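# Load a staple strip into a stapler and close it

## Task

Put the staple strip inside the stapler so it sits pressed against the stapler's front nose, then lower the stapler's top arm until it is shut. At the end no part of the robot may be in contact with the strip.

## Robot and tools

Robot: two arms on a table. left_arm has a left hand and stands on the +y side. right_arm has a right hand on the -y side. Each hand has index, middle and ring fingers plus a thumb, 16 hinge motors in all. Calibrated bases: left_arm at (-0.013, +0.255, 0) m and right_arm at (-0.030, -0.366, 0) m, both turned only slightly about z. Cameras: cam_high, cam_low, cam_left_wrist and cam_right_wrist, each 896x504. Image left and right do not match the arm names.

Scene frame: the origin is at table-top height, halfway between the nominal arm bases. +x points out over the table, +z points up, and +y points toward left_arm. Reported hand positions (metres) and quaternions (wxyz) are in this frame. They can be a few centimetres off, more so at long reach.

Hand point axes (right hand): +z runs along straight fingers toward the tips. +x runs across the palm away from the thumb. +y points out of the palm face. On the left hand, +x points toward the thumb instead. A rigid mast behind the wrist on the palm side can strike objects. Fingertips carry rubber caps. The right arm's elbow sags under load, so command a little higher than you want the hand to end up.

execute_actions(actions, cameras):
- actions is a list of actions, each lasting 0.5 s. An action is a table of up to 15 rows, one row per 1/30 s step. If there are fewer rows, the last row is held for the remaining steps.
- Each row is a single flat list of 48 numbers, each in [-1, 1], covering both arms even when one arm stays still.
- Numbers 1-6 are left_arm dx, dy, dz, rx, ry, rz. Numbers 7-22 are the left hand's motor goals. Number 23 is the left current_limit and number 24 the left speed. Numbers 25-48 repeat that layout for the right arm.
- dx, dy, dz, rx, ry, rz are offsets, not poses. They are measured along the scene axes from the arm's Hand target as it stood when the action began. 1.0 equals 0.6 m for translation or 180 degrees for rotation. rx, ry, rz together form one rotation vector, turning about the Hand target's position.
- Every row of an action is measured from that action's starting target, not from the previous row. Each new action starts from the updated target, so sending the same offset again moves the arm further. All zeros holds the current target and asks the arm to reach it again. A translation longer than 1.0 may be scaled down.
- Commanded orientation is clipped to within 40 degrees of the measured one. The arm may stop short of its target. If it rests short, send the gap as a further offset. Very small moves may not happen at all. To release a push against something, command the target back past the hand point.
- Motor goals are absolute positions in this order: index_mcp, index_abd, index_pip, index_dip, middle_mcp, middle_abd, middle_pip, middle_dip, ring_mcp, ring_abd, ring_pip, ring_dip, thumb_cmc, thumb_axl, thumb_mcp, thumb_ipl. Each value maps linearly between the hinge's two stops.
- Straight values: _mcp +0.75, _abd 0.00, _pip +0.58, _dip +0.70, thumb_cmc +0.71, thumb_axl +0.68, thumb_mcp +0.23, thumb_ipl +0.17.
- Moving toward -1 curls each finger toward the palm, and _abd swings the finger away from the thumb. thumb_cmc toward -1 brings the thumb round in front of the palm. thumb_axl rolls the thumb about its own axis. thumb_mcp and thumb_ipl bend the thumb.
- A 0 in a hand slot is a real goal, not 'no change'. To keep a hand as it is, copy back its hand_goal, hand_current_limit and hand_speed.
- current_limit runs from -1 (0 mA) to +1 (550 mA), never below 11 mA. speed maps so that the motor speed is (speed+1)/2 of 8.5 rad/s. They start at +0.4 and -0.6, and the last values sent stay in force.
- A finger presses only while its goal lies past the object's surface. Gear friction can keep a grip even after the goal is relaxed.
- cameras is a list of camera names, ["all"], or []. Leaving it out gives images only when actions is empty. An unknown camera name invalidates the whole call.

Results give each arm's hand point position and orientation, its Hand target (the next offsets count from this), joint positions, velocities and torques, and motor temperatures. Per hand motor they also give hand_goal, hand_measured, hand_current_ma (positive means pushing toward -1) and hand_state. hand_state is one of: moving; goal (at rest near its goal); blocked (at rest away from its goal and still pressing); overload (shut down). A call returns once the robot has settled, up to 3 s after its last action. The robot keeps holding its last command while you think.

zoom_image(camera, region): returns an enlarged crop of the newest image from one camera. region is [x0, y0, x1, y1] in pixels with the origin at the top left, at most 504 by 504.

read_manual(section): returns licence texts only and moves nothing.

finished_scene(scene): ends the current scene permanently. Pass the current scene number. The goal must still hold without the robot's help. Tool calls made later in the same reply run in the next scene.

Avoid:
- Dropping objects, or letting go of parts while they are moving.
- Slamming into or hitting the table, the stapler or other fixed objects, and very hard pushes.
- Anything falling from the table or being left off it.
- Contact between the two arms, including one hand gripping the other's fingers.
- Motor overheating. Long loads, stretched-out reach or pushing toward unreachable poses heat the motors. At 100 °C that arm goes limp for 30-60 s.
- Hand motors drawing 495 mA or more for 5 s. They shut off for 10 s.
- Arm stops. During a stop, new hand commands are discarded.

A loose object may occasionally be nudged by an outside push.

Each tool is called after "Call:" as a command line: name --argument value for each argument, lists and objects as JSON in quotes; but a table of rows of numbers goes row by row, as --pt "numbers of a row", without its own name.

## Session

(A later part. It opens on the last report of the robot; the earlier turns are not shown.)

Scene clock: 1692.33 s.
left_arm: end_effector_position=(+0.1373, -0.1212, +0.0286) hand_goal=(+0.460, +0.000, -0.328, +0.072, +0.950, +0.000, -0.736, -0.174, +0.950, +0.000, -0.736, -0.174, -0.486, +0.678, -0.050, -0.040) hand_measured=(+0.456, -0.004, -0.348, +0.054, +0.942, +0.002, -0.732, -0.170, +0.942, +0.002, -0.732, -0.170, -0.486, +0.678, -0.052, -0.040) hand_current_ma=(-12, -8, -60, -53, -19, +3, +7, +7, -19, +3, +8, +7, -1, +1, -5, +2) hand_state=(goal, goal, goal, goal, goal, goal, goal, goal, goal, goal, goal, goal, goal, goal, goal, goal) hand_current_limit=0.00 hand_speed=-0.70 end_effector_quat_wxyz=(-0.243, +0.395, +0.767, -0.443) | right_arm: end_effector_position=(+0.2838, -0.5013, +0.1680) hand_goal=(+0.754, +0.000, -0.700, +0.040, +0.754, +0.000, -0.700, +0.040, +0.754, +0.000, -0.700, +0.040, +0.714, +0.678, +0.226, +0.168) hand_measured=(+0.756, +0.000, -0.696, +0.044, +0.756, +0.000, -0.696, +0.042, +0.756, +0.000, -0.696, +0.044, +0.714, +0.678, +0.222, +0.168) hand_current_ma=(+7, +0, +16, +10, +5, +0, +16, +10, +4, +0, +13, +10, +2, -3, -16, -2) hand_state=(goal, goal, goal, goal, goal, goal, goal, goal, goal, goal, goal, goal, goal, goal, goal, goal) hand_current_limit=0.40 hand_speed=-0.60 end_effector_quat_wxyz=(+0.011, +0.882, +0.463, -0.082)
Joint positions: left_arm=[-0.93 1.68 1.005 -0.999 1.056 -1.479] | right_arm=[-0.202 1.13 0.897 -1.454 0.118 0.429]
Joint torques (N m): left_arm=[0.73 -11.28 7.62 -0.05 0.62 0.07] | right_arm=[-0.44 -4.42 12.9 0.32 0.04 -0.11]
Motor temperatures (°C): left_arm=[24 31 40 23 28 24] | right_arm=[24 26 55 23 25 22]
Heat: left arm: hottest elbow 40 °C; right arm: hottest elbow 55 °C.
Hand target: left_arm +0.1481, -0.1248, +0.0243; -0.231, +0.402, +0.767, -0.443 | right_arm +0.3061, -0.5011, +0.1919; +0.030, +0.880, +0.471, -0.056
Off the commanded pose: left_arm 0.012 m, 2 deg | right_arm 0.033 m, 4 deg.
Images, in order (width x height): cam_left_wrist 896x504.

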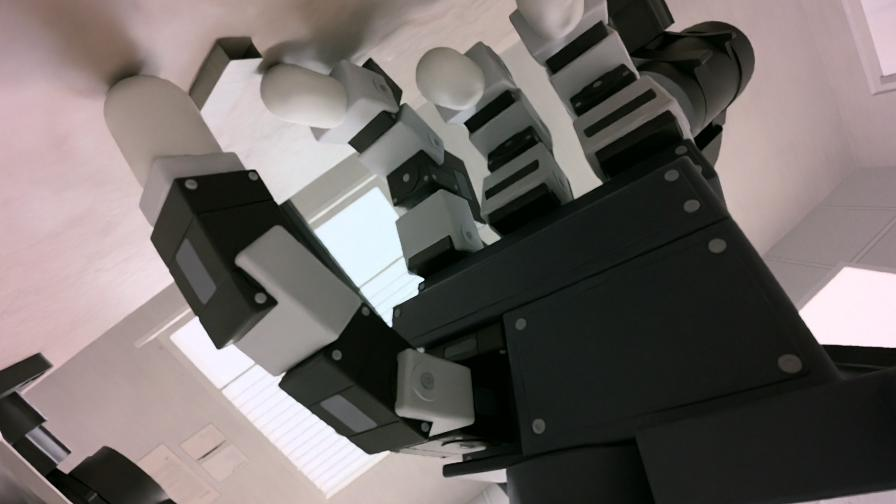

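Call:
execute_actions --actions '[[[0.008,0,0.04,0,0,0,0.46,0,-0.328,0.072,0.95,0,-0.737,-0.174,0.95,0,-0.737,-0.174,-0.486,0.678,-0.05,-0.04,0,-0.7,0,0,0,0,0,0,0.754,0,-0.7,0.04,0.754,0,-0.7,0.04,0.754,0,-0.7,0.04,0.714,0.678,0.226,0.168,0.4,-0.6]],[[0,0,-0.035,0,0,0,0.46,0,-0.328,0.072,0.95,0,-0.737,-0.174,0.95,0,-0.737,-0.174,-0.486,0.678,-0.05,-0.04,0,-0.7,0,0,0,0,0,0,0.754,0,-0.7,0.04,0.754,0,-0.7,0.04,0.754,0,-0.7,0.04,0.714,0.678,0.226,0.168,0.4,-0.6]]]' --cameras '["cam_left_wrist"]'

Call:
zoom_image --camera "cam_left_wrist" --region '[40, 0, 380, 200]'

Scene clock: 1705.40 s.
left_arm: end_effector_position=(+0.1394, -0.1147, +0.0290) hand_goal=(+0.460, +0.000, -0.328, +0.072, +0.950, +0.000, -0.736, -0.174, +0.950, +0.000, -0.736, -0.174, -0.486, +0.678, -0.050, -0.040) hand_measured=(+0.454, +0.002, -0.344, +0.060, +0.942, +0.002, -0.732, -0.170, +0.942, +0.002, -0.732, -0.170, -0.486, +0.678, -0.052, -0.040) hand_current_ma=(-17, +5, -45, -33, -19, +3, +7, +7, -19, +3, +8, +7, -1, +1, -5, +2) hand_state=(goal, goal, goal, goal, goal, goal, goal, goal, goal, goal, goal, goal, goal, goal, goal, goal) hand_current_limit=0.00 hand_speed=-0.70 end_effector_quat_wxyz=(-0.248, +0.393, +0.770, -0.437) | right_arm: end_effector_position=(+0.2838, -0.5013, +0.1680) hand_goal=(+0.754, +0.000, -0.700, +0.040, +0.754, +0.000, -0.700, +0.040, +0.754, +0.000, -0.700, +0.040, +0.714, +0.678, +0.226, +0.168) hand_measured=(+0.756, +0.000, -0.696, +0.044, +0.756, +0.000, -0.696, +0.042, +0.756, +0.000, -0.696, +0.044, +0.714, +0.678, +0.222, +0.168) hand_current_ma=(+7, +0, +16, +10, +5, +0, +16, +10, +4, +0, +13, +10, +2, -3, -16, -2) hand_state=(goal, goal, goal, goal, goal, goal, goal, goal, goal, goal, goal, goal, goal, goal, goal, goal) hand_current_limit=0.40 hand_speed=-0.60 end_effector_quat_wxyz=(+0.011, +0.882, +0.463, -0.082)
Joint positions: left_arm=[-0.92 1.683 1.009 -1.037 1.048 -1.454] | right_arm=[-0.202 1.13 0.897 -1.454 0.118 0.429]
Joint torques (N m): left_arm=[0.62 -11.22 8.47 0.31 0.92 -0.01] | right_arm=[-0.56 -4.89 13.01 0.28 0.04 -0.13]
Motor temperatures (°C): left_arm=[24 31 39 23 27 24] | right_arm=[24 26 55 23 25 22]
Heat: left arm: hottest elbow 39 °C; right arm: hottest elbow 55 °C.
Hand target: left_arm +0.1529, -0.1249, +0.0273; -0.231, +0.402, +0.767, -0.443 | right_arm +0.3061, -0.5011, +0.1919; +0.030, +0.880, +0.471, -0.056
Off the commanded pose: left_arm 0.017 m, 2 deg | right_arm 0.033 m, 4 deg.
Images, in order (width x height): cam_left_wrist 896x504.

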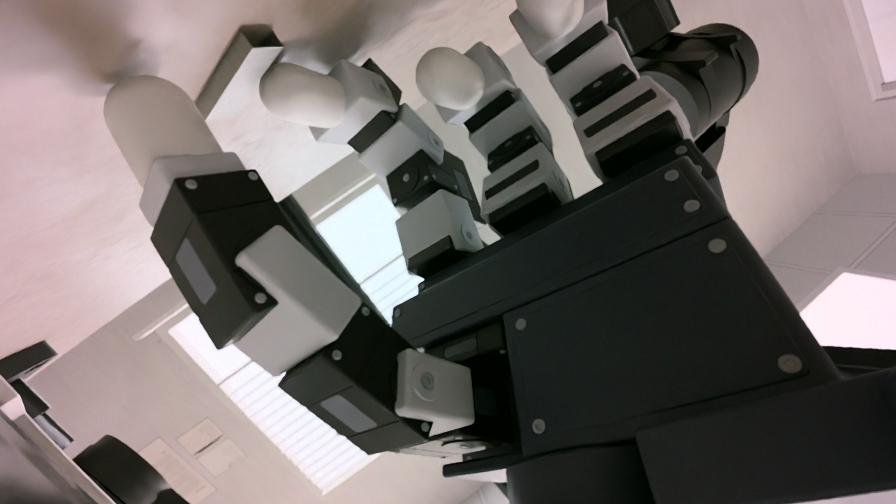

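Scaled by 1.482 from the camera's 896x504 image, which has a finer 1280x720 frame.

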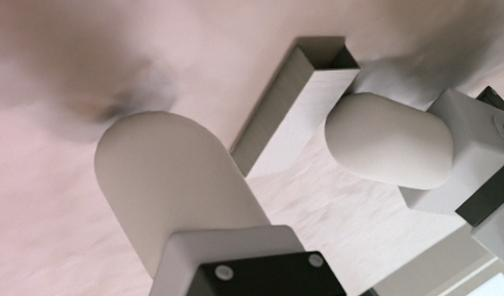

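Call:
execute_actions --actions '[[[-0.006,-0.006,0.04,0,0,0,0.51,0,-0.328,0.072,0.95,0,-0.737,-0.174,0.95,0,-0.737,-0.174,-0.486,0.678,-0.03,-0.04,0,-0.6,0,0,0,0,0,0,0.754,0,-0.7,0.04,0.754,0,-0.7,0.04,0.754,0,-0.7,0.04,0.714,0.678,0.226,0.168,0.4,-0.6]],[[0,0,-0.026,0,0,0,0.51,0,-0.328,0.072,0.95,0,-0.737,-0.174,0.95,0,-0.737,-0.174,-0.486,0.678,-0.03,-0.04,0,-0.7,0,0,0,0,0,0,0.754,0,-0.7,0.04,0.754,0,-0.7,0.04,0.754,0,-0.7,0.04,0.714,0.678,0.226,0.168,0.4,-0.6]]]' --cameras '["cam_left_wrist"]'

Call:
zoom_image --camera "cam_left_wrist" --region '[40, 0, 380, 200]'

Scene clock: 1763.90 s.
left_arm: end_effector_position=(+0.1411, -0.1165, +0.0322) hand_goal=(+0.510, +0.000, -0.328, +0.072, +0.950, +0.000, -0.736, -0.174, +0.950, +0.000, -0.736, -0.174, -0.486, +0.678, -0.030, -0.040) hand_measured=(+0.500, +0.002, -0.330, +0.070, +0.942, +0.002, -0.732, -0.170, +0.942, +0.002, -0.732, -0.170, -0.486, +0.678, -0.032, -0.040) hand_current_ma=(-31, +4, -4, -5, -19, +3, +7, +7, -19, +3, +8, +7, -1, +1, -8, +2) hand_state=(goal, goal, goal, goal, goal, goal, goal, goal, goal, goal, goal, goal, goal, goal, goal, goal) hand_current_limit=0.00 hand_speed=-0.70 end_effector_quat_wxyz=(-0.242, +0.396, +0.769, -0.440) | right_arm: end_effector_position=(+0.2838, -0.5013, +0.1680) hand_goal=(+0.754, +0.000, -0.700, +0.040, +0.754, +0.000, -0.700, +0.040, +0.754, +0.000, -0.700, +0.040, +0.714, +0.678, +0.226, +0.168) hand_measured=(+0.756, +0.000, -0.696, +0.044, +0.756, +0.000, -0.696, +0.042, +0.756, +0.000, -0.696, +0.044, +0.714, +0.678, +0.222, +0.168) hand_current_ma=(+7, +0, +16, +10, +5, +0, +16, +10, +4, +0, +13, +10, +2, -3, -16, -2) hand_state=(goal, goal, goal, goal, goal, goal, goal, goal, goal, goal, goal, goal, goal, goal, goal, goal) hand_current_limit=0.40 hand_speed=-0.60 end_effector_quat_wxyz=(+0.011, +0.882, +0.463, -0.082)
Joint positions: left_arm=[-0.92 1.673 1.009 -1.029 1.047 -1.457] | right_arm=[-0.202 1.13 0.897 -1.454 0.118 0.429]
Joint torques (N m): left_arm=[-0.26 -11.69 9.03 -0.02 1.04 -0.21] | right_arm=[-0.5 -4.07 12.83 0.23 0.04 -0.14]
Motor temperatures (°C): left_arm=[24 30 38 23 27 24] | right_arm=[24 26 55 23 25 22]
Heat: left arm: hottest elbow 38 °C; right arm: hottest elbow 55 °C.
Hand target: left_arm +0.1493, -0.1285, +0.0358; -0.231, +0.402, +0.767, -0.443 | right_arm +0.3061, -0.5011, +0.1919; +0.030, +0.880, +0.471, -0.056
Off the commanded pose: left_arm 0.015 m, 1 deg | right_arm 0.033 m, 4 deg.
Images, in order (width x height): cam_left_wrist 896x504.

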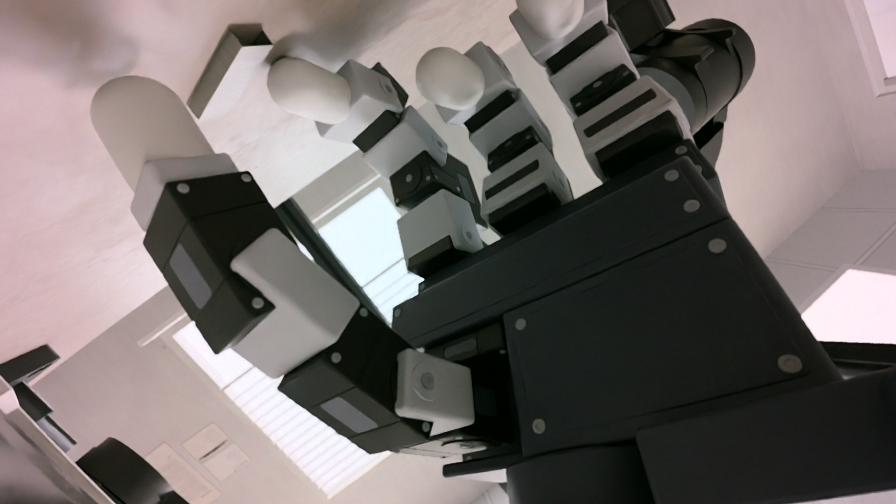

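Scaled by 1.482 from the camera's 896x504 image, which has a finer 1280x720 frame.

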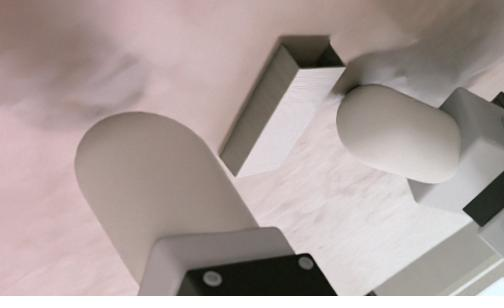

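Call:
execute_actions --actions '[[[-0.002,0.005,-0.045,0,0,0,0.5,0,-0.328,0.072,0.95,0,-0.737,-0.174,0.95,0,-0.737,-0.174,-0.486,0.678,-0.04,-0.04,0.1,-0.7,0,0,0,0,0,0,0.754,0,-0.7,0.04,0.754,0,-0.7,0.04,0.754,0,-0.7,0.04,0.714,0.678,0.226,0.168,0.4,-0.6]]]' --cameras '["cam_left_wrist"]'

Call:
zoom_image --camera "cam_left_wrist" --region '[40, 0, 380, 200]'

Scene clock: 1775.03 s.
left_arm: end_effector_position=(+0.1416, -0.1213, +0.0276) hand_goal=(+0.500, +0.000, -0.328, +0.072, +0.950, +0.000, -0.736, -0.174, +0.950, +0.000, -0.736, -0.174, -0.486, +0.678, -0.040, -0.040) hand_measured=(+0.494, +0.012, -0.358, +0.046, +0.942, +0.002, -0.732, -0.170, +0.942, +0.002, -0.732, -0.170, -0.488, +0.678, -0.034, -0.042) hand_current_ma=(-15, +29, -99, -81, -19, +3, +7, +7, -19, +3, +8, +7, -2, +0, +22, -6) hand_state=(goal, goal, blocked, blocked, goal, goal, goal, goal, goal, goal, goal, goal, goal, goal, goal, goal) hand_current_limit=0.10 hand_speed=-0.70 end_effector_quat_wxyz=(-0.244, +0.382, +0.773, -0.444) | right_arm: end_effector_position=(+0.2838, -0.5013, +0.1680) hand_goal=(+0.754, +0.000, -0.700, +0.040, +0.754, +0.000, -0.700, +0.040, +0.754, +0.000, -0.700, +0.040, +0.714, +0.678, +0.226, +0.168) hand_measured=(+0.756, +0.000, -0.696, +0.044, +0.756, +0.000, -0.696, +0.042, +0.756, +0.000, -0.696, +0.044, +0.714, +0.678, +0.222, +0.168) hand_current_ma=(+7, +0, +16, +10, +5, +0, +16, +10, +4, +0, +13, +10, +2, -3, -16, -2) hand_state=(goal, goal, goal, goal, goal, goal, goal, goal, goal, goal, goal, goal, goal, goal, goal, goal) hand_current_limit=0.40 hand_speed=-0.60 end_effector_quat_wxyz=(+0.011, +0.882, +0.463, -0.082)
Joint positions: left_arm=[-0.92 1.687 1.008 -0.986 1.06 -1.508] | right_arm=[-0.202 1.13 0.897 -1.454 0.118 0.429]
Joint torques (N m): left_arm=[-0.09 -9.47 6.26 0.96 0.48 0.35] | right_arm=[-0.32 -4.31 12.97 0.16 0.1 -0.14]
Motor temperatures (°C): left_arm=[24 30 38 23 28 24] | right_arm=[24 26 56 23 25 22]
Heat: left arm: hottest elbow 38 °C; right arm: hottest elbow 56 °C.
Hand target: left_arm +0.1481, -0.1254, +0.0086; -0.231, +0.402, +0.767, -0.443 | right_arm +0.3061, -0.5011, +0.1919; +0.030, +0.880, +0.471, -0.056
Off the commanded pose: left_arm 0.020 m, 3 deg | right_arm 0.033 m, 4 deg.
Images, in order (width x height): cam_left_wrist 896x504.

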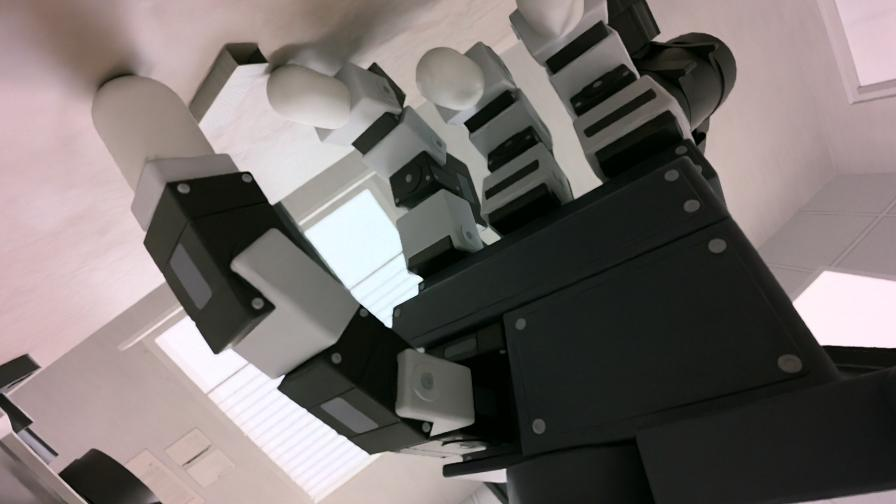

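Scaled by 1.482 from the camera's 896x504 image, which has a finer 1280x720 frame.

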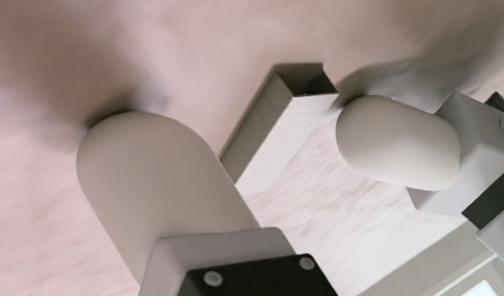

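Call:
execute_actions --actions '[[[0,0,0,0,0,0,0.4,0,-0.328,0.072,0.95,0,-0.737,-0.174,0.95,0,-0.737,-0.174,-0.486,0.678,-0.12,-0.04,0.1,-0.8,0,0,0,0,0,0,0.754,0,-0.7,0.04,0.754,0,-0.7,0.04,0.754,0,-0.7,0.04,0.714,0.678,0.226,0.168,0.4,-0.6]],[[0,0,0,0,0,0,0.33,0,-0.328,0.072,0.95,0,-0.737,-0.174,0.95,0,-0.737,-0.174,-0.486,0.678,-0.18,-0.04,0.1,-0.85,0,0,0,0,0,0,0.754,0,-0.7,0.04,0.754,0,-0.7,0.04,0.754,0,-0.7,0.04,0.714,0.678,0.226,0.168,0.4,-0.6]]]' --cameras '["cam_left_wrist"]'

Call:
zoom_image --camera "cam_left_wrist" --region '[40, 0, 380, 200]'

Scene clock: 1784.87 s.
left_arm: end_effector_position=(+0.1432, -0.1227, +0.0273) hand_goal=(+0.330, +0.000, -0.328, +0.072, +0.950, +0.000, -0.736, -0.174, +0.950, +0.000, -0.736, -0.174, -0.486, +0.678, -0.180, -0.040) hand_measured=(+0.374, +0.004, -0.328, +0.062, +0.942, +0.002, -0.732, -0.170, +0.942, +0.002, -0.732, -0.170, -0.472, +0.682, -0.050, -0.034) hand_current_ma=(+167, +8, -1, -29, -19, +3, +7, +7, -19, +3, +8, +7, +38, +14, +303, +24) hand_state=(blocked, goal, goal, goal, goal, goal, goal, goal, goal, goal, goal, goal, goal, goal, blocked, goal) hand_current_limit=0.10 hand_speed=-0.85 end_effector_quat_wxyz=(-0.240, +0.384, +0.773, -0.445) | right_arm: end_effector_position=(+0.2838, -0.5013, +0.1680) hand_goal=(+0.754, +0.000, -0.700, +0.040, +0.754, +0.000, -0.700, +0.040, +0.754, +0.000, -0.700, +0.040, +0.714, +0.678, +0.226, +0.168) hand_measured=(+0.756, +0.000, -0.696, +0.044, +0.756, +0.000, -0.696, +0.042, +0.756, +0.000, -0.696, +0.044, +0.714, +0.678, +0.222, +0.168) hand_current_ma=(+7, +0, +16, +10, +5, +0, +16, +10, +4, +0, +13, +10, +2, -3, -16, -2) hand_state=(goal, goal, goal, goal, goal, goal, goal, goal, goal, goal, goal, goal, goal, goal, goal, goal) hand_current_limit=0.40 hand_speed=-0.60 end_effector_quat_wxyz=(+0.011, +0.882, +0.463, -0.082)
Joint positions: left_arm=[-0.919 1.686 1.008 -0.977 1.058 -1.508] | right_arm=[-0.202 1.13 0.897 -1.454 0.118 0.429]
Joint torques (N m): left_arm=[-0.15 -9.52 6.24 0.72 0.54 0.34] | right_arm=[-1.08 -4.07 13.04 0.35 0.06 -0.08]
Motor temperatures (°C): left_arm=[24 30 38 23 27 24] | right_arm=[24 26 56 23 25 22]
Heat: left arm: hottest elbow 38 °C; right arm: hottest elbow 56 °C.
Hand target: left_arm +0.1480, -0.1254, +0.0087; -0.231, +0.402, +0.767, -0.443 | right_arm +0.3061, -0.5011, +0.1919; +0.030, +0.880, +0.471, -0.056
Off the commanded pose: left_arm 0.019 m, 2 deg | right_arm 0.033 m, 4 deg.
Images, in order (width x height): cam_left_wrist 896x504.

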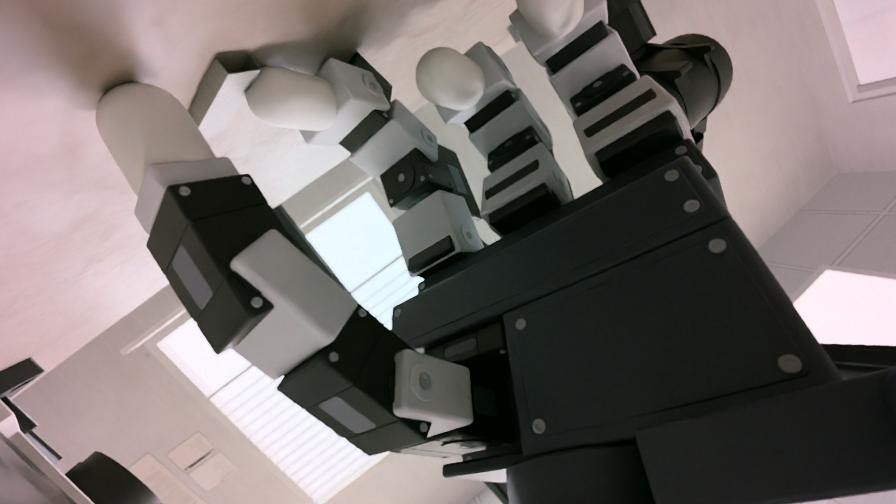

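Scaled by 1.482 from the camera's 896x504 image, which has a finer 1280x720 frame.

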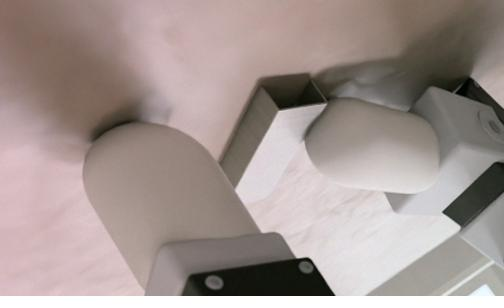

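Call:
execute_actions --actions '[[[0,0,0.012,0,0,0,0.36,0,-0.328,0.072,0.95,0,-0.737,-0.174,0.95,0,-0.737,-0.174,-0.486,0.678,-0.18,-0.04,0.1,-0.85,0,0,0,0,0,0,0.754,0,-0.7,0.04,0.754,0,-0.7,0.04,0.754,0,-0.7,0.04,0.714,0.678,0.226,0.168,0.4,-0.6]]]' --cameras '["cam_left_wrist"]'

Call:
zoom_image --camera "cam_left_wrist" --region '[40, 0, 380, 200]'

Scene clock: 1792.53 s.
left_arm: end_effector_position=(+0.1433, -0.1227, +0.0277) hand_goal=(+0.360, +0.000, -0.328, +0.072, +0.950, +0.000, -0.736, -0.174, +0.950, +0.000, -0.736, -0.174, -0.486, +0.678, -0.180, -0.040) hand_measured=(+0.374, +0.004, -0.328, +0.062, +0.942, +0.002, -0.732, -0.170, +0.942, +0.002, -0.732, -0.170, -0.472, +0.682, -0.050, -0.034) hand_current_ma=(+46, +6, -1, -26, -19, +3, +7, +7, -19, +3, +8, +7, +38, +14, +302, +25) hand_state=(goal, goal, goal, goal, goal, goal, goal, goal, goal, goal, goal, goal, goal, goal, blocked, goal) hand_current_limit=0.10 hand_speed=-0.85 end_effector_quat_wxyz=(-0.239, +0.384, +0.773, -0.445) | right_arm: end_effector_position=(+0.2838, -0.5013, +0.1680) hand_goal=(+0.754, +0.000, -0.700, +0.040, +0.754, +0.000, -0.700, +0.040, +0.754, +0.000, -0.700, +0.040, +0.714, +0.678, +0.226, +0.168) hand_measured=(+0.756, +0.000, -0.696, +0.044, +0.756, +0.000, -0.696, +0.042, +0.756, +0.000, -0.696, +0.044, +0.714, +0.678, +0.222, +0.168) hand_current_ma=(+7, +0, +16, +10, +5, +0, +16, +10, +4, +0, +13, +10, +2, -3, -16, -2) hand_state=(goal, goal, goal, goal, goal, goal, goal, goal, goal, goal, goal, goal, goal, goal, goal, goal) hand_current_limit=0.40 hand_speed=-0.60 end_effector_quat_wxyz=(+0.011, +0.882, +0.463, -0.082)
Joint positions: left_arm=[-0.919 1.685 1.008 -0.977 1.058 -1.508] | right_arm=[-0.202 1.13 0.897 -1.454 0.118 0.429]
Joint torques (N m): left_arm=[-0.15 -10.46 6.8 0.09 0.56 0.33] | right_arm=[-0.56 -4.48 12.83 0.27 0.06 -0.11]
Motor temperatures (°C): left_arm=[24 30 38 23 27 24] | right_arm=[24 26 56 23 25 22]
Heat: left arm: hottest elbow 38 °C; right arm: hottest elbow 56 °C.
Hand target: left_arm +0.1480, -0.1254, +0.0159; -0.231, +0.402, +0.767, -0.443 | right_arm +0.3061, -0.5011, +0.1919; +0.030, +0.880, +0.471, -0.056
Off the commanded pose: left_arm 0.013 m, 2 deg | right_arm 0.033 m, 4 deg.
Images, in order (width x height): cam_left_wrist 896x504.

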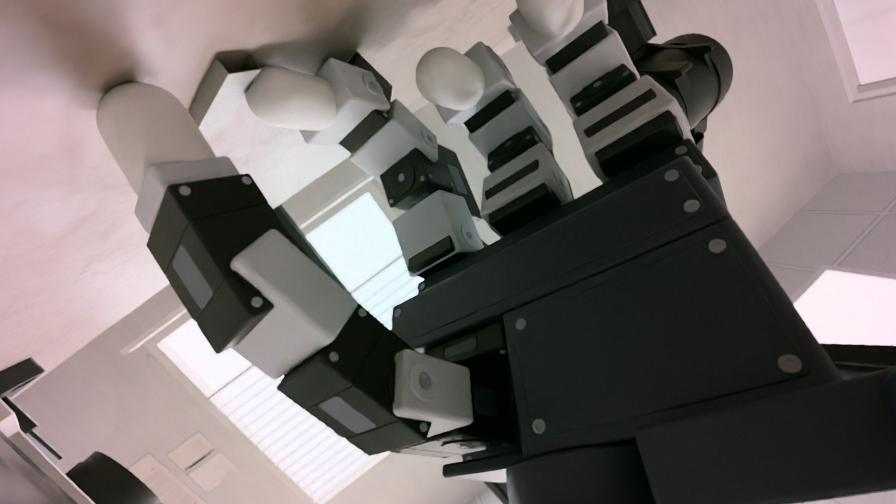

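Scaled by 1.482 from the camera's 896x504 image, which has a finer 1280x720 frame.

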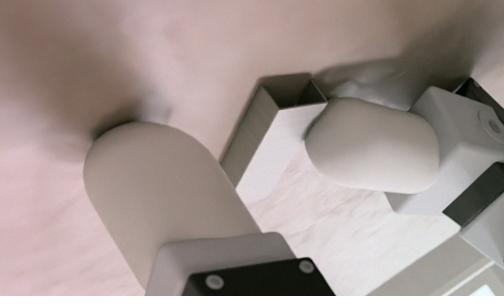

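Call:
execute_actions --actions '[[[0,0,0.014,0,0,0,0.36,0,-0.328,0.072,0.95,0,-0.737,-0.174,0.95,0,-0.737,-0.174,-0.486,0.678,-0.18,-0.04,0.1,-0.85,0,0,0,0,0,0,0.754,0,-0.7,0.04,0.754,0,-0.7,0.04,0.754,0,-0.7,0.04,0.714,0.678,0.226,0.168,0.4,-0.6]]]' --cameras '["cam_left_wrist"]'

Call:
zoom_image --camera "cam_left_wrist" --region '[40, 0, 380, 200]'

Scene clock: 1801.83 s.
left_arm: end_effector_position=(+0.1435, -0.1223, +0.0279) hand_goal=(+0.360, +0.000, -0.328, +0.072, +0.950, +0.000, -0.736, -0.174, +0.950, +0.000, -0.736, -0.174, -0.486, +0.678, -0.180, -0.040) hand_measured=(+0.374, -0.002, -0.328, +0.062, +0.942, +0.002, -0.732, -0.170, +0.942, +0.002, -0.732, -0.170, -0.472, +0.682, -0.054, -0.032) hand_current_ma=(+46, -2, -1, -24, -19, +3, +7, +7, -19, +3, +8, +7, +38, +14, +303, +31) hand_state=(goal, goal, goal, goal, goal, goal, goal, goal, goal, goal, goal, goal, goal, goal, blocked, goal) hand_current_limit=0.10 hand_speed=-0.85 end_effector_quat_wxyz=(-0.238, +0.387, +0.772, -0.445) | right_arm: end_effector_position=(+0.2838, -0.5013, +0.1680) hand_goal=(+0.754, +0.000, -0.700, +0.040, +0.754, +0.000, -0.700, +0.040, +0.754, +0.000, -0.700, +0.040, +0.714, +0.678, +0.226, +0.168) hand_measured=(+0.756, +0.000, -0.696, +0.044, +0.756, +0.000, -0.696, +0.042, +0.756, +0.000, -0.696, +0.044, +0.714, +0.678, +0.222, +0.168) hand_current_ma=(+7, +0, +16, +10, +5, +0, +16, +10, +4, +0, +13, +10, +2, -3, -16, -2) hand_state=(goal, goal, goal, goal, goal, goal, goal, goal, goal, goal, goal, goal, goal, goal, goal, goal) hand_current_limit=0.40 hand_speed=-0.60 end_effector_quat_wxyz=(+0.011, +0.882, +0.463, -0.082)
Joint positions: left_arm=[-0.919 1.684 1.008 -0.981 1.056 -1.499] | right_arm=[-0.202 1.13 0.897 -1.454 0.118 0.429]
Joint torques (N m): left_arm=[-0.15 -11.63 7.46 -0.55 0.64 0.24] | right_arm=[-0.15 -4.19 12.94 0.28 0.07 -0.1]
Motor temperatures (°C): left_arm=[24 30 37 23 27 24] | right_arm=[24 26 56 23 25 22]
Heat: left arm: hottest elbow 37 °C; right arm: hottest elbow 56 °C.
Hand target: left_arm +0.1480, -0.1254, +0.0242; -0.231, +0.402, +0.767, -0.443 | right_arm +0.3061, -0.5011, +0.1919; +0.030, +0.880, +0.471, -0.056
Off the commanded pose: left_arm 0.007 m, 2 deg | right_arm 0.033 m, 4 deg.
Images, in order (width x height): cam_left_wrist 896x504.

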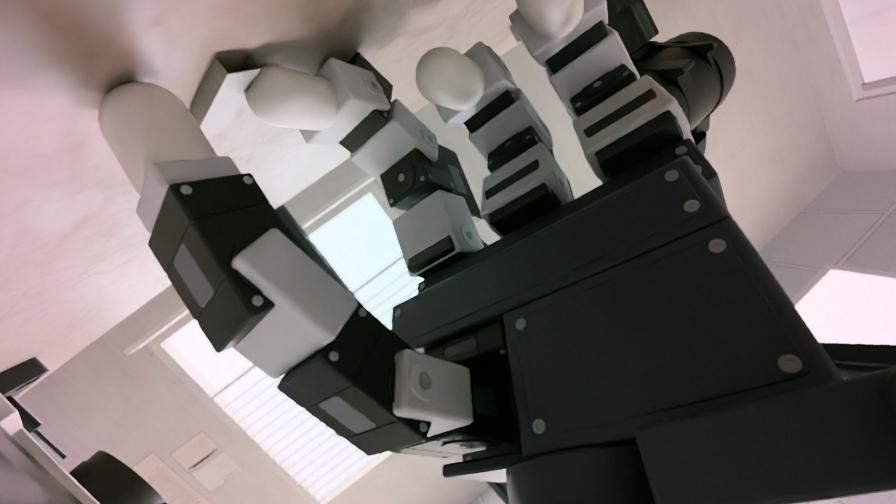

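Scaled by 1.482 from the camera's 896x504 image, which has a finer 1280x720 frame.

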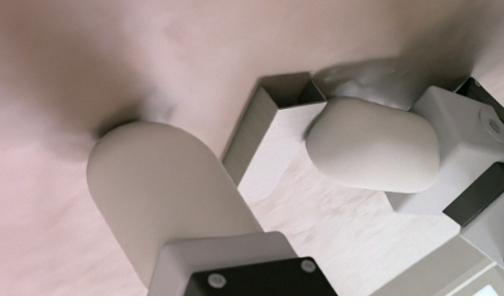

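Call:
execute_actions --actions '[[[0,0,0.012,0,0,0,0.36,0,-0.328,0.072,0.95,0,-0.737,-0.174,0.95,0,-0.737,-0.174,-0.486,0.678,-0.16,-0.04,0.2,-0.85,0,0,0,0,0,0,0.754,0,-0.7,0.04,0.754,0,-0.7,0.04,0.754,0,-0.7,0.04,0.714,0.678,0.226,0.168,0.4,-0.6]]]' --cameras '["cam_left_wrist"]'

Call:
zoom_image --camera "cam_left_wrist" --region '[40, 0, 380, 200]'

Scene clock: 1810.20 s.
left_arm: end_effector_position=(+0.1432, -0.1211, +0.0282) hand_goal=(+0.360, +0.000, -0.328, +0.072, +0.950, +0.000, -0.736, -0.174, +0.950, +0.000, -0.736, -0.174, -0.486, +0.678, -0.160, -0.040) hand_measured=(+0.372, -0.008, -0.328, +0.066, +0.942, +0.002, -0.732, -0.170, +0.942, +0.002, -0.732, -0.170, -0.484, +0.680, -0.152, -0.038) hand_current_ma=(+35, -19, -1, -14, -19, +3, +7, +7, -19, +3, +8, +7, +3, +5, +25, +9) hand_state=(goal, goal, goal, goal, goal, goal, goal, goal, goal, goal, goal, goal, goal, goal, goal, goal) hand_current_limit=0.20 hand_speed=-0.85 end_effector_quat_wxyz=(-0.238, +0.392, +0.770, -0.444) | right_arm: end_effector_position=(+0.2838, -0.5013, +0.1680) hand_goal=(+0.754, +0.000, -0.700, +0.040, +0.754, +0.000, -0.700, +0.040, +0.754, +0.000, -0.700, +0.040, +0.714, +0.678, +0.226, +0.168) hand_measured=(+0.756, +0.000, -0.696, +0.044, +0.756, +0.000, -0.696, +0.042, +0.756, +0.000, -0.696, +0.044, +0.714, +0.678, +0.222, +0.168) hand_current_ma=(+7, +0, +16, +10, +5, +0, +16, +10, +4, +0, +13, +10, +2, -3, -16, -2) hand_state=(goal, goal, goal, goal, goal, goal, goal, goal, goal, goal, goal, goal, goal, goal, goal, goal) hand_current_limit=0.40 hand_speed=-0.60 end_effector_quat_wxyz=(+0.011, +0.882, +0.463, -0.082)
Joint positions: left_arm=[-0.919 1.682 1.008 -0.994 1.054 -1.479] | right_arm=[-0.202 1.13 0.897 -1.454 0.118 0.429]
Joint torques (N m): left_arm=[-0.15 -12.57 8.03 -0.83 0.73 0.05] | right_arm=[-0.62 -4.13 12.92 0.2 0.08 -0.15]
Motor temperatures (°C): left_arm=[24 30 37 23 27 24] | right_arm=[24 26 56 23 25 22]
Heat: left arm: hottest elbow 37 °C; right arm: hottest elbow 56 °C.
Hand target: left_arm +0.1480, -0.1254, +0.0314; -0.231, +0.402, +0.767, -0.443 | right_arm +0.3061, -0.5011, +0.1919; +0.030, +0.880, +0.471, -0.056
Off the commanded pose: left_arm 0.007 m, 1 deg | right_arm 0.033 m, 4 deg.
Images, in order (width x height): cam_left_wrist 896x504.

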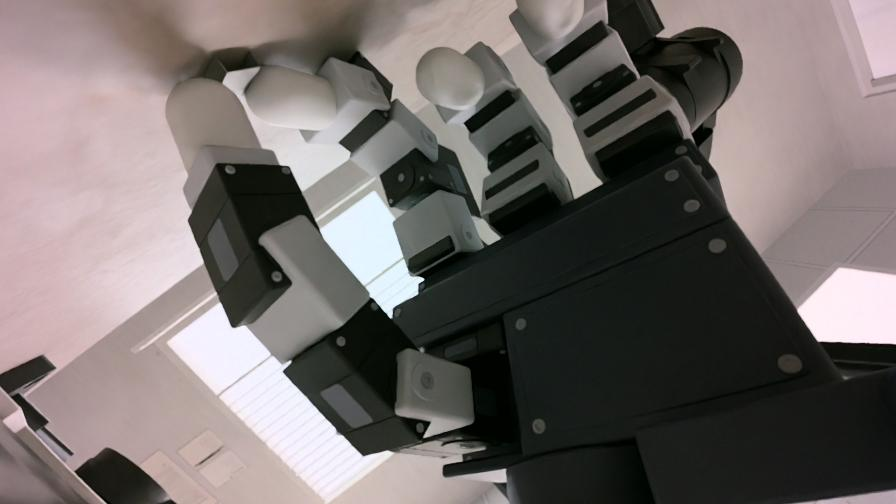

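Scaled by 1.482 from the camera's 896x504 image, which has a finer 1280x720 frame.

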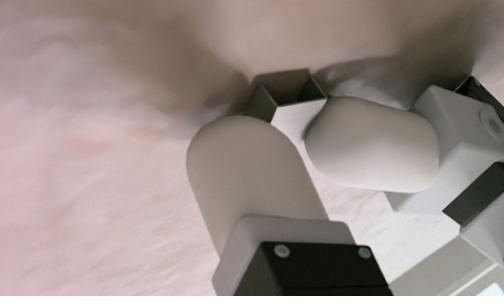

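Call:
execute_actions --actions '[[[0,0,-0.03,0,0,0,0.36,0,-0.328,0.072,0.95,0,-0.737,-0.174,0.95,0,-0.737,-0.174,-0.486,0.678,-0.15,-0.04,0.2,-0.85,0,0,0,0,0,0,0.754,0,-0.7,0.04,0.754,0,-0.7,0.04,0.754,0,-0.7,0.04,0.714,0.678,0.226,0.168,0.4,-0.6]],[[0,0,0,0,0,0,0.3,0,-0.328,0.072,0.95,0,-0.737,-0.174,0.95,0,-0.737,-0.174,-0.486,0.678,-0.24,-0.04,0.3,-0.8,0,0,0,0,0,0,0.754,0,-0.7,0.04,0.754,0,-0.7,0.04,0.754,0,-0.7,0.04,0.714,0.678,0.226,0.168,0.4,-0.6]]]' --cameras '["cam_left_wrist"]'

Call:
zoom_image --camera "cam_left_wrist" --region '[40, 0, 380, 200]'

Scene clock: 1823.80 s.
left_arm: end_effector_position=(+0.1430, -0.1223, +0.0282) hand_goal=(+0.300, +0.000, -0.328, +0.072, +0.950, +0.000, -0.736, -0.174, +0.950, +0.000, -0.736, -0.174, -0.486, +0.678, -0.240, -0.040) hand_measured=(+0.362, +0.004, -0.326, +0.068, +0.942, +0.002, -0.732, -0.170, +0.942, +0.002, -0.732, -0.170, -0.484, +0.680, -0.158, -0.028) hand_current_ma=(+243, +9, +2, -7, -19, +3, +7, +7, -19, +3, +8, +7, +3, +5, +358, +44) hand_state=(blocked, goal, goal, goal, goal, goal, goal, goal, goal, goal, goal, goal, goal, goal, blocked, goal) hand_current_limit=0.30 hand_speed=-0.80 end_effector_quat_wxyz=(-0.238, +0.391, +0.769, -0.447) | right_arm: end_effector_position=(+0.2838, -0.5013, +0.1680) hand_goal=(+0.754, +0.000, -0.700, +0.040, +0.754, +0.000, -0.700, +0.040, +0.754, +0.000, -0.700, +0.040, +0.714, +0.678, +0.226, +0.168) hand_measured=(+0.756, +0.000, -0.696, +0.044, +0.756, +0.000, -0.696, +0.042, +0.756, +0.000, -0.696, +0.044, +0.714, +0.678, +0.222, +0.168) hand_current_ma=(+7, +0, +16, +10, +5, +0, +16, +10, +4, +0, +13, +10, +2, -3, -16, -2) hand_state=(goal, goal, goal, goal, goal, goal, goal, goal, goal, goal, goal, goal, goal, goal, goal, goal) hand_current_limit=0.40 hand_speed=-0.60 end_effector_quat_wxyz=(+0.011, +0.882, +0.463, -0.082)
Joint positions: left_arm=[-0.919 1.684 1.008 -0.989 1.059 -1.482] | right_arm=[-0.202 1.13 0.897 -1.454 0.118 0.429]
Joint torques (N m): left_arm=[-0.09 -9.99 6.65 0.68 0.5 0.1] | right_arm=[-0.5 -4.48 13.11 0.32 0.09 -0.11]
Motor temperatures (°C): left_arm=[24 30 37 23 27 24] | right_arm=[24 26 56 23 25 22]
Heat: left arm: hottest elbow 37 °C; right arm: hottest elbow 56 °C.
Hand target: left_arm +0.1480, -0.1254, +0.0135; -0.231, +0.402, +0.767, -0.443 | right_arm +0.3061, -0.5011, +0.1919; +0.030, +0.880, +0.471, -0.056
Off the commanded pose: left_arm 0.016 m, 2 deg | right_arm 0.033 m, 4 deg.
Images, in order (width x height): cam_left_wrist 896x504.

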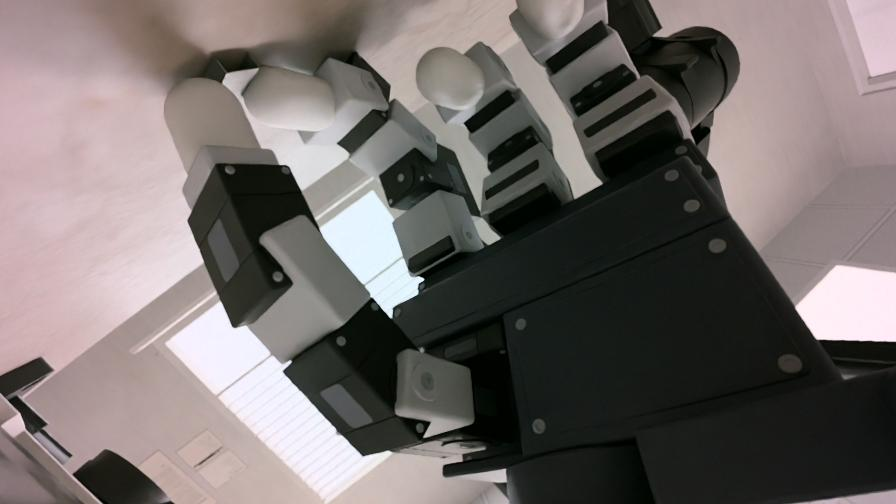

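Scaled by 1.482 from the camera's 896x504 image, which has a finer 1280x720 frame.

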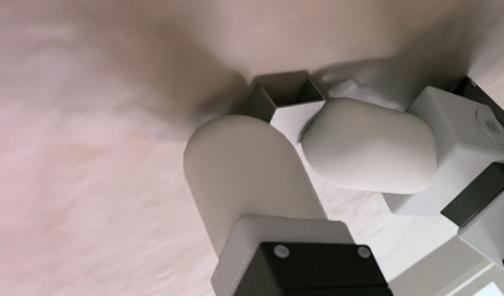

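Call:
execute_actions --actions '[[[0,0,0.035,0,0,0,0.46,0,-0.328,0.072,0.95,0,-0.737,-0.174,0.95,0,-0.737,-0.174,-0.486,0.678,-0.08,-0.04,0.1,-0.7,0,0,0,0,0,0,0.754,0,-0.7,0.04,0.754,0,-0.7,0.04,0.754,0,-0.7,0.04,0.714,0.678,0.226,0.168,0.4,-0.6]],[[0,0,0.03,-0.016,0.0228,0,0.46,0,-0.328,0.072,0.95,0,-0.737,-0.174,0.95,0,-0.737,-0.174,-0.486,0.678,-0.08,-0.04,0.1,-0.7,0,0,0,0,0,0,0.754,0,-0.7,0.04,0.754,0,-0.7,0.04,0.754,0,-0.7,0.04,0.714,0.678,0.226,0.168,0.4,-0.6]]]' --cameras '["cam_left_wrist"]'

Call:
zoom_image --camera "cam_left_wrist" --region '[40, 0, 380, 200]'

Scene clock: 1854.57 s.
left_arm: end_effector_position=(+0.1329, -0.1113, +0.0403) hand_goal=(+0.460, +0.000, -0.328, +0.072, +0.950, +0.000, -0.736, -0.174, +0.950, +0.000, -0.736, -0.174, -0.486, +0.678, -0.080, -0.040) hand_measured=(+0.450, -0.002, -0.330, +0.070, +0.940, +0.002, -0.732, -0.170, +0.940, +0.002, -0.732, -0.170, -0.486, +0.680, -0.082, -0.038) hand_current_ma=(-28, -4, -4, -5, -27, +2, +7, +7, -27, +2, +7, +7, -1, +2, -5, +5) hand_state=(goal, goal, goal, goal, goal, goal, goal, goal, goal, goal, goal, goal, goal, goal, goal, goal) hand_current_limit=0.10 hand_speed=-0.70 end_effector_quat_wxyz=(-0.265, +0.382, +0.752, -0.467) | right_arm: end_effector_position=(+0.2838, -0.5013, +0.1680) hand_goal=(+0.754, +0.000, -0.700, +0.040, +0.754, +0.000, -0.700, +0.040, +0.754, +0.000, -0.700, +0.040, +0.714, +0.678, +0.226, +0.168) hand_measured=(+0.756, +0.000, -0.696, +0.044, +0.756, +0.000, -0.696, +0.042, +0.756, +0.000, -0.696, +0.044, +0.714, +0.678, +0.222, +0.168) hand_current_ma=(+7, +0, +16, +10, +5, +0, +16, +10, +4, +0, +13, +10, +2, -3, -16, -2) hand_state=(goal, goal, goal, goal, goal, goal, goal, goal, goal, goal, goal, goal, goal, goal, goal, goal) hand_current_limit=0.40 hand_speed=-0.60 end_effector_quat_wxyz=(+0.011, +0.882, +0.463, -0.082)
Joint positions: left_arm=[-0.897 1.681 1.01 -1.114 1.123 -1.38] | right_arm=[-0.202 1.13 0.897 -1.454 0.118 0.429]
Joint torques (N m): left_arm=[0.73 -12.51 10.25 -1.02 1.28 -0.03] | right_arm=[-0.32 -4.54 13.11 0.4 0.04 -0.13]
Motor temperatures (°C): left_arm=[24 30 37 23 27 24] | right_arm=[24 26 56 23 25 22]
Heat: left arm: hottest elbow 37 °C; right arm: hottest elbow 56 °C.
Hand target: left_arm +0.1480, -0.1254, +0.0525; -0.248, +0.391, +0.747, -0.477 | right_arm +0.3061, -0.5011, +0.1919; +0.030, +0.880, +0.471, -0.056
Off the commanded pose: left_arm 0.024 m, 3 deg | right_arm 0.033 m, 4 deg.
Images, in order (width x height): cam_left_wrist 896x504.

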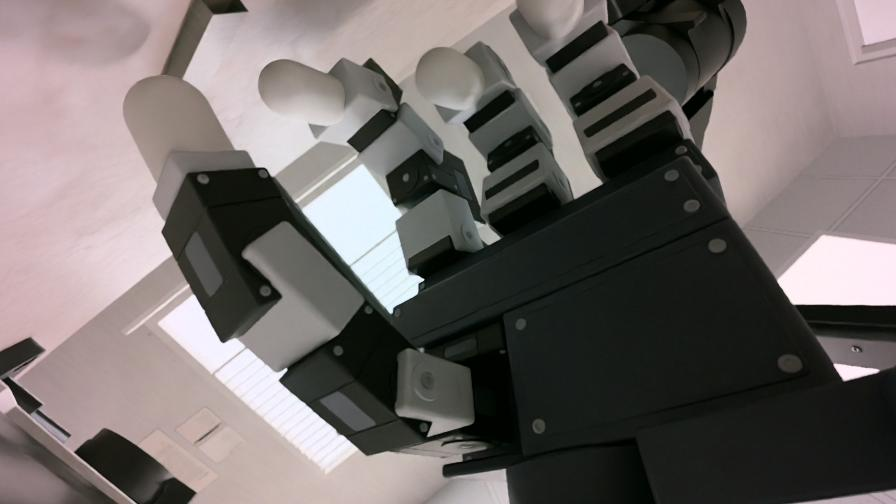

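Scaled by 1.482 from the camera's 896x504 image, which has a finer 1280x720 frame.

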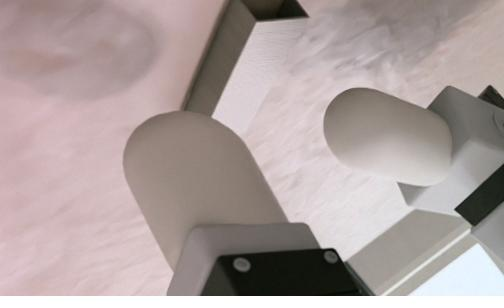

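Call:
execute_actions --actions '[[[0,0,0,0,0,0,0.46,0,-0.328,0.072,0.95,0,-0.737,-0.174,0.95,0,-0.737,-0.174,-0.486,0.678,-0.08,-0.04,0.1,-0.7,0,0,0,0,0,0,0.754,0,-0.7,0.04,0.754,0,-0.7,0.04,0.754,0,-0.7,0.04,0.714,0.678,0.226,0.168,0.4,-0.6]]]' --cameras '[]'

Scene clock: 1864.13 s.
left_arm: end_effector_position=(+0.1330, -0.1113, +0.0402) hand_goal=(+0.460, +0.000, -0.328, +0.072, +0.950, +0.000, -0.736, -0.174, +0.950, +0.000, -0.736, -0.174, -0.486, +0.678, -0.080, -0.040) hand_measured=(+0.450, -0.002, -0.330, +0.070, +0.940, +0.002, -0.732, -0.170, +0.940, +0.002, -0.732, -0.170, -0.486, +0.680, -0.082, -0.038) hand_current_ma=(-28, -4, -4, -5, -27, +2, +7, +7, -27, +2, +7, +7, -1, +2, -5, +5) hand_state=(goal, goal, goal, goal, goal, goal, goal, goal, goal, goal, goal, goal, goal, goal, goal, goal) hand_current_limit=0.10 hand_speed=-0.70 end_effector_quat_wxyz=(-0.265, +0.383, +0.752, -0.467) | right_arm: end_effector_position=(+0.2838, -0.5013, +0.1680) hand_goal=(+0.754, +0.000, -0.700, +0.040, +0.754, +0.000, -0.700, +0.040, +0.754, +0.000, -0.700, +0.040, +0.714, +0.678, +0.226, +0.168) hand_measured=(+0.756, +0.000, -0.696, +0.044, +0.756, +0.000, -0.696, +0.042, +0.756, +0.000, -0.696, +0.044, +0.714, +0.678, +0.222, +0.168) hand_current_ma=(+7, +0, +16, +10, +5, +0, +16, +10, +4, +0, +13, +10, +2, -3, -16, -2) hand_state=(goal, goal, goal, goal, goal, goal, goal, goal, goal, goal, goal, goal, goal, goal, goal, goal) hand_current_limit=0.40 hand_speed=-0.60 end_effector_quat_wxyz=(+0.011, +0.882, +0.463, -0.082)
Joint positions: left_arm=[-0.897 1.681 1.01 -1.114 1.123 -1.379] | right_arm=[-0.202 1.13 0.897 -1.454 0.118 0.429]
Joint torques (N m): left_arm=[0.62 -12.51 10.28 -1.03 1.29 -0.03] | right_arm=[-0.21 -4.25 12.89 0.23 0.06 -0.14]
Motor temperatures (°C): left_arm=[24 30 38 23 27 24] | right_arm=[24 26 56 23 25 22]
Heat: left arm: hottest elbow 38 °C; right arm: hottest elbow 56 °C.
Hand target: left_arm +0.1480, -0.1254, +0.0525; -0.248, +0.391, +0.747, -0.477 | right_arm +0.3061, -0.5011, +0.1919; +0.030, +0.880, +0.471, -0.056
Off the commanded pose: left_arm 0.024 m, 2 deg | right_arm 0.033 m, 4 deg.
No camera images: "cameras" was empty.

Call:
execute_actions --actions '[[[0.01,-0.015,0.01,0,0,0,0.46,0,-0.328,0.072,0.95,0,-0.737,-0.174,0.95,0,-0.737,-0.174,-0.486,0.678,-0.08,-0.04,0.1,-0.7,0,0,0,0,0,0,0.754,0,-0.7,0.04,0.754,0,-0.7,0.04,0.754,0,-0.7,0.04,0.714,0.678,0.226,0.168,0.4,-0.6]]]' --cameras '[]'

Scene clock: 1873.90 s.
left_arm: end_effector_position=(+0.1426, -0.1232, +0.0509) hand_goal=(+0.460, +0.000, -0.328, +0.072, +0.950, +0.000, -0.736, -0.174, +0.950, +0.000, -0.736, -0.174, -0.486, +0.678, -0.080, -0.040) hand_measured=(+0.450, -0.002, -0.330, +0.070, +0.940, +0.002, -0.732, -0.170, +0.940, +0.002, -0.732, -0.170, -0.486, +0.680, -0.082, -0.038) hand_current_ma=(-28, -4, -3, -5, -27, +2, +7, +7, -27, +2, +7, +7, -1, +2, -4, +5) hand_state=(goal, goal, goal, goal, goal, goal, goal, goal, goal, goal, goal, goal, goal, goal, goal, goal) hand_current_limit=0.10 hand_speed=-0.70 end_effector_quat_wxyz=(-0.257, +0.388, +0.749, -0.471) | right_arm: end_effector_position=(+0.2838, -0.5013, +0.1680) hand_goal=(+0.754, +0.000, -0.700, +0.040, +0.754, +0.000, -0.700, +0.040, +0.754, +0.000, -0.700, +0.040, +0.714, +0.678, +0.226, +0.168) hand_measured=(+0.756, +0.000, -0.696, +0.044, +0.756, +0.000, -0.696, +0.042, +0.756, +0.000, -0.696, +0.044, +0.714, +0.678, +0.222, +0.168) hand_current_ma=(+7, +0, +16, +10, +5, +0, +16, +10, +4, +0, +13, +10, +2, -3, -16, -2) hand_state=(goal, goal, goal, goal, goal, goal, goal, goal, goal, goal, goal, goal, goal, goal, goal, goal) hand_current_limit=0.40 hand_speed=-0.60 end_effector_quat_wxyz=(+0.011, +0.882, +0.463, -0.082)
Joint positions: left_arm=[-0.897 1.685 1.054 -1.133 1.124 -1.379] | right_arm=[-0.202 1.13 0.897 -1.454 0.118 0.429]
Joint torques (N m): left_arm=[0.38 -11.87 10.09 -0.99 1.28 -0.1] | right_arm=[-0.32 -4.01 12.96 0.28 0.04 -0.14]
Motor temperatures (°C): left_arm=[24 30 39 23 27 24] | right_arm=[24 26 56 23 25 22]
Heat: left arm: hottest elbow 39 °C; right arm: hottest elbow 56 °C.
Hand target: left_arm +0.1540, -0.1344, +0.0585; -0.248, +0.392, +0.747, -0.476 | right_arm +0.3061, -0.5011, +0.1919; +0.030, +0.880, +0.471, -0.056
Off the commanded pose: left_arm 0.018 m, 1 deg | right_arm 0.033 m, 4 deg.
No camera images: "cameras" was empty.

Call:
execute_actions --actions '[[[0,0.002,-0.033,0,0,0,0.46,0,-0.328,0.072,0.95,0,-0.737,-0.174,0.95,0,-0.737,-0.174,-0.486,0.678,-0.08,-0.04,0.1,-0.7,0,0,0,0,0,0,0.754,0,-0.7,0.04,0.754,0,-0.7,0.04,0.754,0,-0.7,0.04,0.714,0.678,0.226,0.168,0.4,-0.6]]]' --cameras '["cam_left_wrist"]'

Call:
zoom_image --camera "cam_left_wrist" --region '[40, 0, 380, 200]'

Scene clock: 1886.00 s.
left_arm: end_effector_position=(+0.1435, -0.1248, +0.0347) hand_goal=(+0.460, +0.000, -0.328, +0.072, +0.950, +0.000, -0.736, -0.174, +0.950, +0.000, -0.736, -0.174, -0.486, +0.678, -0.080, -0.040) hand_measured=(+0.450, -0.002, -0.330, +0.070, +0.940, +0.002, -0.732, -0.170, +0.940, +0.002, -0.732, -0.170, -0.486, +0.680, -0.082, -0.038) hand_current_ma=(-27, -4, -3, -5, -27, +2, +7, +7, -27, +2, +7, +7, -1, +2, -4, +5) hand_state=(goal, goal, goal, goal, goal, goal, goal, goal, goal, goal, goal, goal, goal, goal, goal, goal) hand_current_limit=0.10 hand_speed=-0.70 end_effector_quat_wxyz=(-0.264, +0.384, +0.751, -0.469) | right_arm: end_effector_position=(+0.2838, -0.5013, +0.1680) hand_goal=(+0.754, +0.000, -0.700, +0.040, +0.754, +0.000, -0.700, +0.040, +0.754, +0.000, -0.700, +0.040, +0.714, +0.678, +0.226, +0.168) hand_measured=(+0.756, +0.000, -0.696, +0.044, +0.756, +0.000, -0.696, +0.042, +0.756, +0.000, -0.696, +0.044, +0.714, +0.678, +0.222, +0.168) hand_current_ma=(+7, +0, +16, +10, +5, +0, +16, +10, +4, +0, +13, +10, +2, -3, -16, -2) hand_state=(goal, goal, goal, goal, goal, goal, goal, goal, goal, goal, goal, goal, goal, goal, goal, goal) hand_current_limit=0.40 hand_speed=-0.60 end_effector_quat_wxyz=(+0.011, +0.882, +0.463, -0.082)
Joint positions: left_arm=[-0.897 1.726 1.054 -1.109 1.126 -1.378] | right_arm=[-0.202 1.13 0.897 -1.454 0.118 0.429]
Joint torques (N m): left_arm=[0.56 -13.1 8.14 -0.17 1.21 -0.05] | right_arm=[-0.5 -4.54 12.88 0.25 0.04 -0.14]
Motor temperatures (°C): left_arm=[24 30 39 23 28 24] | right_arm=[24 26 56 23 25 22]
Heat: left arm: hottest elbow 39 °C; right arm: hottest elbow 56 °C.
Hand target: left_arm +0.1540, -0.1332, +0.0386; -0.248, +0.392, +0.747, -0.477 | right_arm +0.3061, -0.5011, +0.1919; +0.030, +0.880, +0.471, -0.056
Off the commanded pose: left_arm 0.014 m, 2 deg | right_arm 0.033 m, 4 deg.
Images, in order (width x height): cam_left_wrist 896x504.

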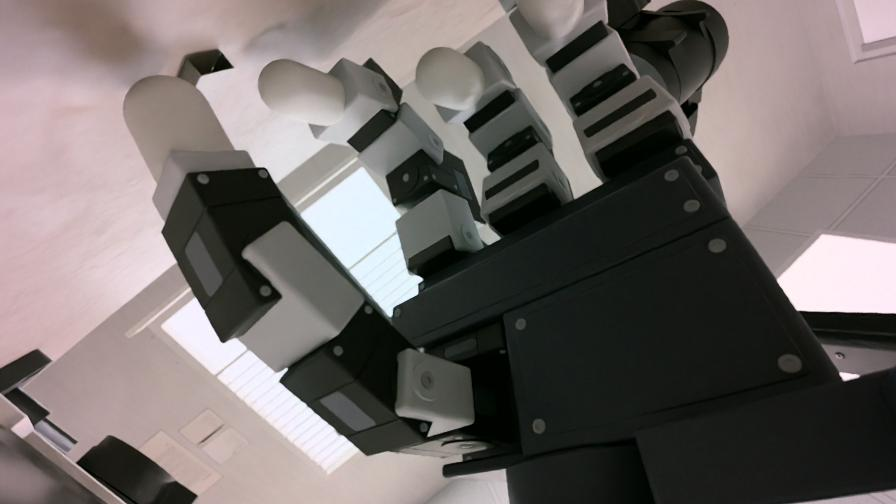

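Scaled by 1.482 from the camera's 896x504 image, which has a finer 1280x720 frame.

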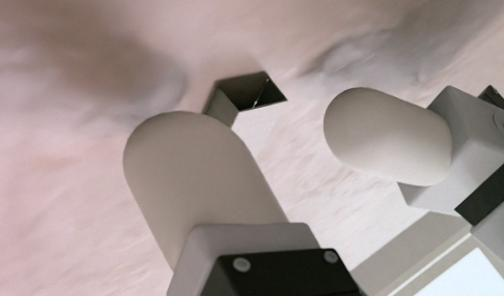

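Call:
execute_actions --actions '[[[-0.003,0.028,0.03,0,0,0,0.46,0,-0.328,0.072,0.95,0,-0.737,-0.174,0.95,0,-0.737,-0.174,-0.486,0.678,-0.06,-0.04,0.1,-0.7,0,0,0,0,0,0,0.754,0,-0.7,0.04,0.754,0,-0.7,0.04,0.754,0,-0.7,0.04,0.714,0.678,0.226,0.168,0.4,-0.6]]]' --cameras '["cam_left_wrist"]'

Call:
zoom_image --camera "cam_left_wrist" --region '[40, 0, 380, 200]'

Scene clock: 1899.77 s.
left_arm: end_effector_position=(+0.1494, -0.1170, +0.0538) hand_goal=(+0.460, +0.000, -0.328, +0.072, +0.950, +0.000, -0.736, -0.174, +0.950, +0.000, -0.736, -0.174, -0.486, +0.678, -0.060, -0.040) hand_measured=(+0.450, -0.002, -0.330, +0.070, +0.940, +0.002, -0.732, -0.170, +0.940, +0.002, -0.732, -0.170, -0.486, +0.680, -0.062, -0.038) hand_current_ma=(-27, -4, -3, -5, -27, +2, +7, +7, -27, +2, +7, +7, -2, +2, -5, +5) hand_state=(goal, goal, goal, goal, goal, goal, goal, goal, goal, goal, goal, goal, goal, goal, goal, goal) hand_current_limit=0.10 hand_speed=-0.70 end_effector_quat_wxyz=(-0.251, +0.391, +0.748, -0.475) | right_arm: end_effector_position=(+0.2838, -0.5013, +0.1680) hand_goal=(+0.754, +0.000, -0.700, +0.040, +0.754, +0.000, -0.700, +0.040, +0.754, +0.000, -0.700, +0.040, +0.714, +0.678, +0.226, +0.168) hand_measured=(+0.756, +0.000, -0.696, +0.044, +0.756, +0.000, -0.696, +0.042, +0.756, +0.000, -0.696, +0.044, +0.714, +0.678, +0.222, +0.168) hand_current_ma=(+7, +0, +16, +10, +5, +0, +16, +10, +4, +0, +13, +10, +2, -3, -16, -2) hand_state=(goal, goal, goal, goal, goal, goal, goal, goal, goal, goal, goal, goal, goal, goal, goal, goal) hand_current_limit=0.40 hand_speed=-0.60 end_effector_quat_wxyz=(+0.011, +0.882, +0.463, -0.082)
Joint positions: left_arm=[-0.874 1.678 1.053 -1.167 1.123 -1.331] | right_arm=[-0.202 1.13 0.897 -1.454 0.118 0.429]
Joint torques (N m): left_arm=[0.32 -12.98 7.16 -1.03 1.15 -0.03] | right_arm=[-0.79 -3.96 12.89 0.35 0.03 -0.08]
Motor temperatures (°C): left_arm=[24 31 38 23 28 24] | right_arm=[24 26 56 23 25 22]
Heat: left arm: hottest elbow 38 °C; right arm: hottest elbow 56 °C.
Hand target: left_arm +0.1523, -0.1164, +0.0567; -0.248, +0.392, +0.747, -0.477 | right_arm +0.3061, -0.5011, +0.1919; +0.030, +0.880, +0.471, -0.056
Off the commanded pose: left_arm 0.004 m, 0 deg | right_arm 0.033 m, 4 deg.
Images, in order (width x height): cam_left_wrist 896x504.

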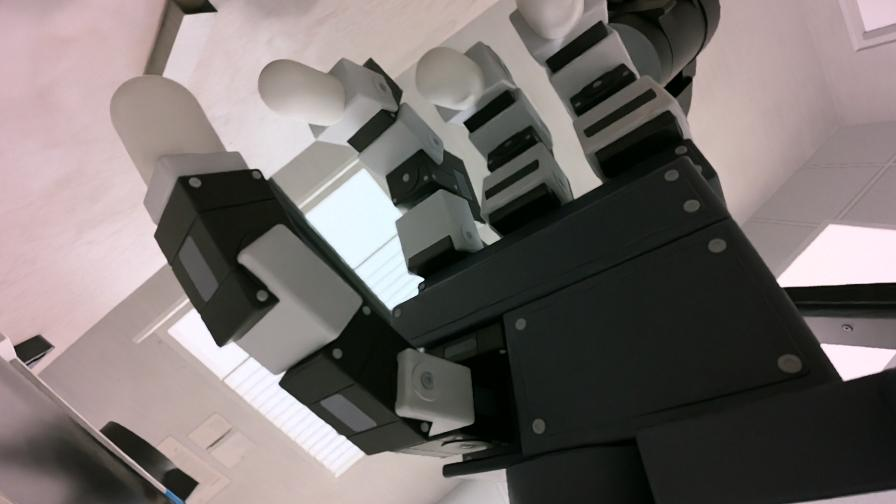

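Scaled by 1.482 from the camera's 896x504 image, which has a finer 1280x720 frame.

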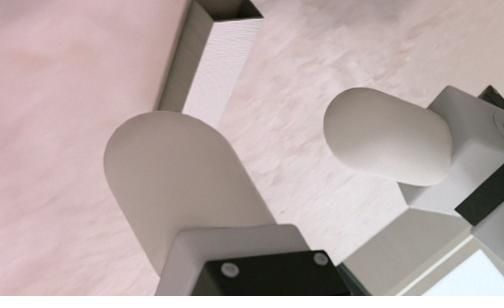

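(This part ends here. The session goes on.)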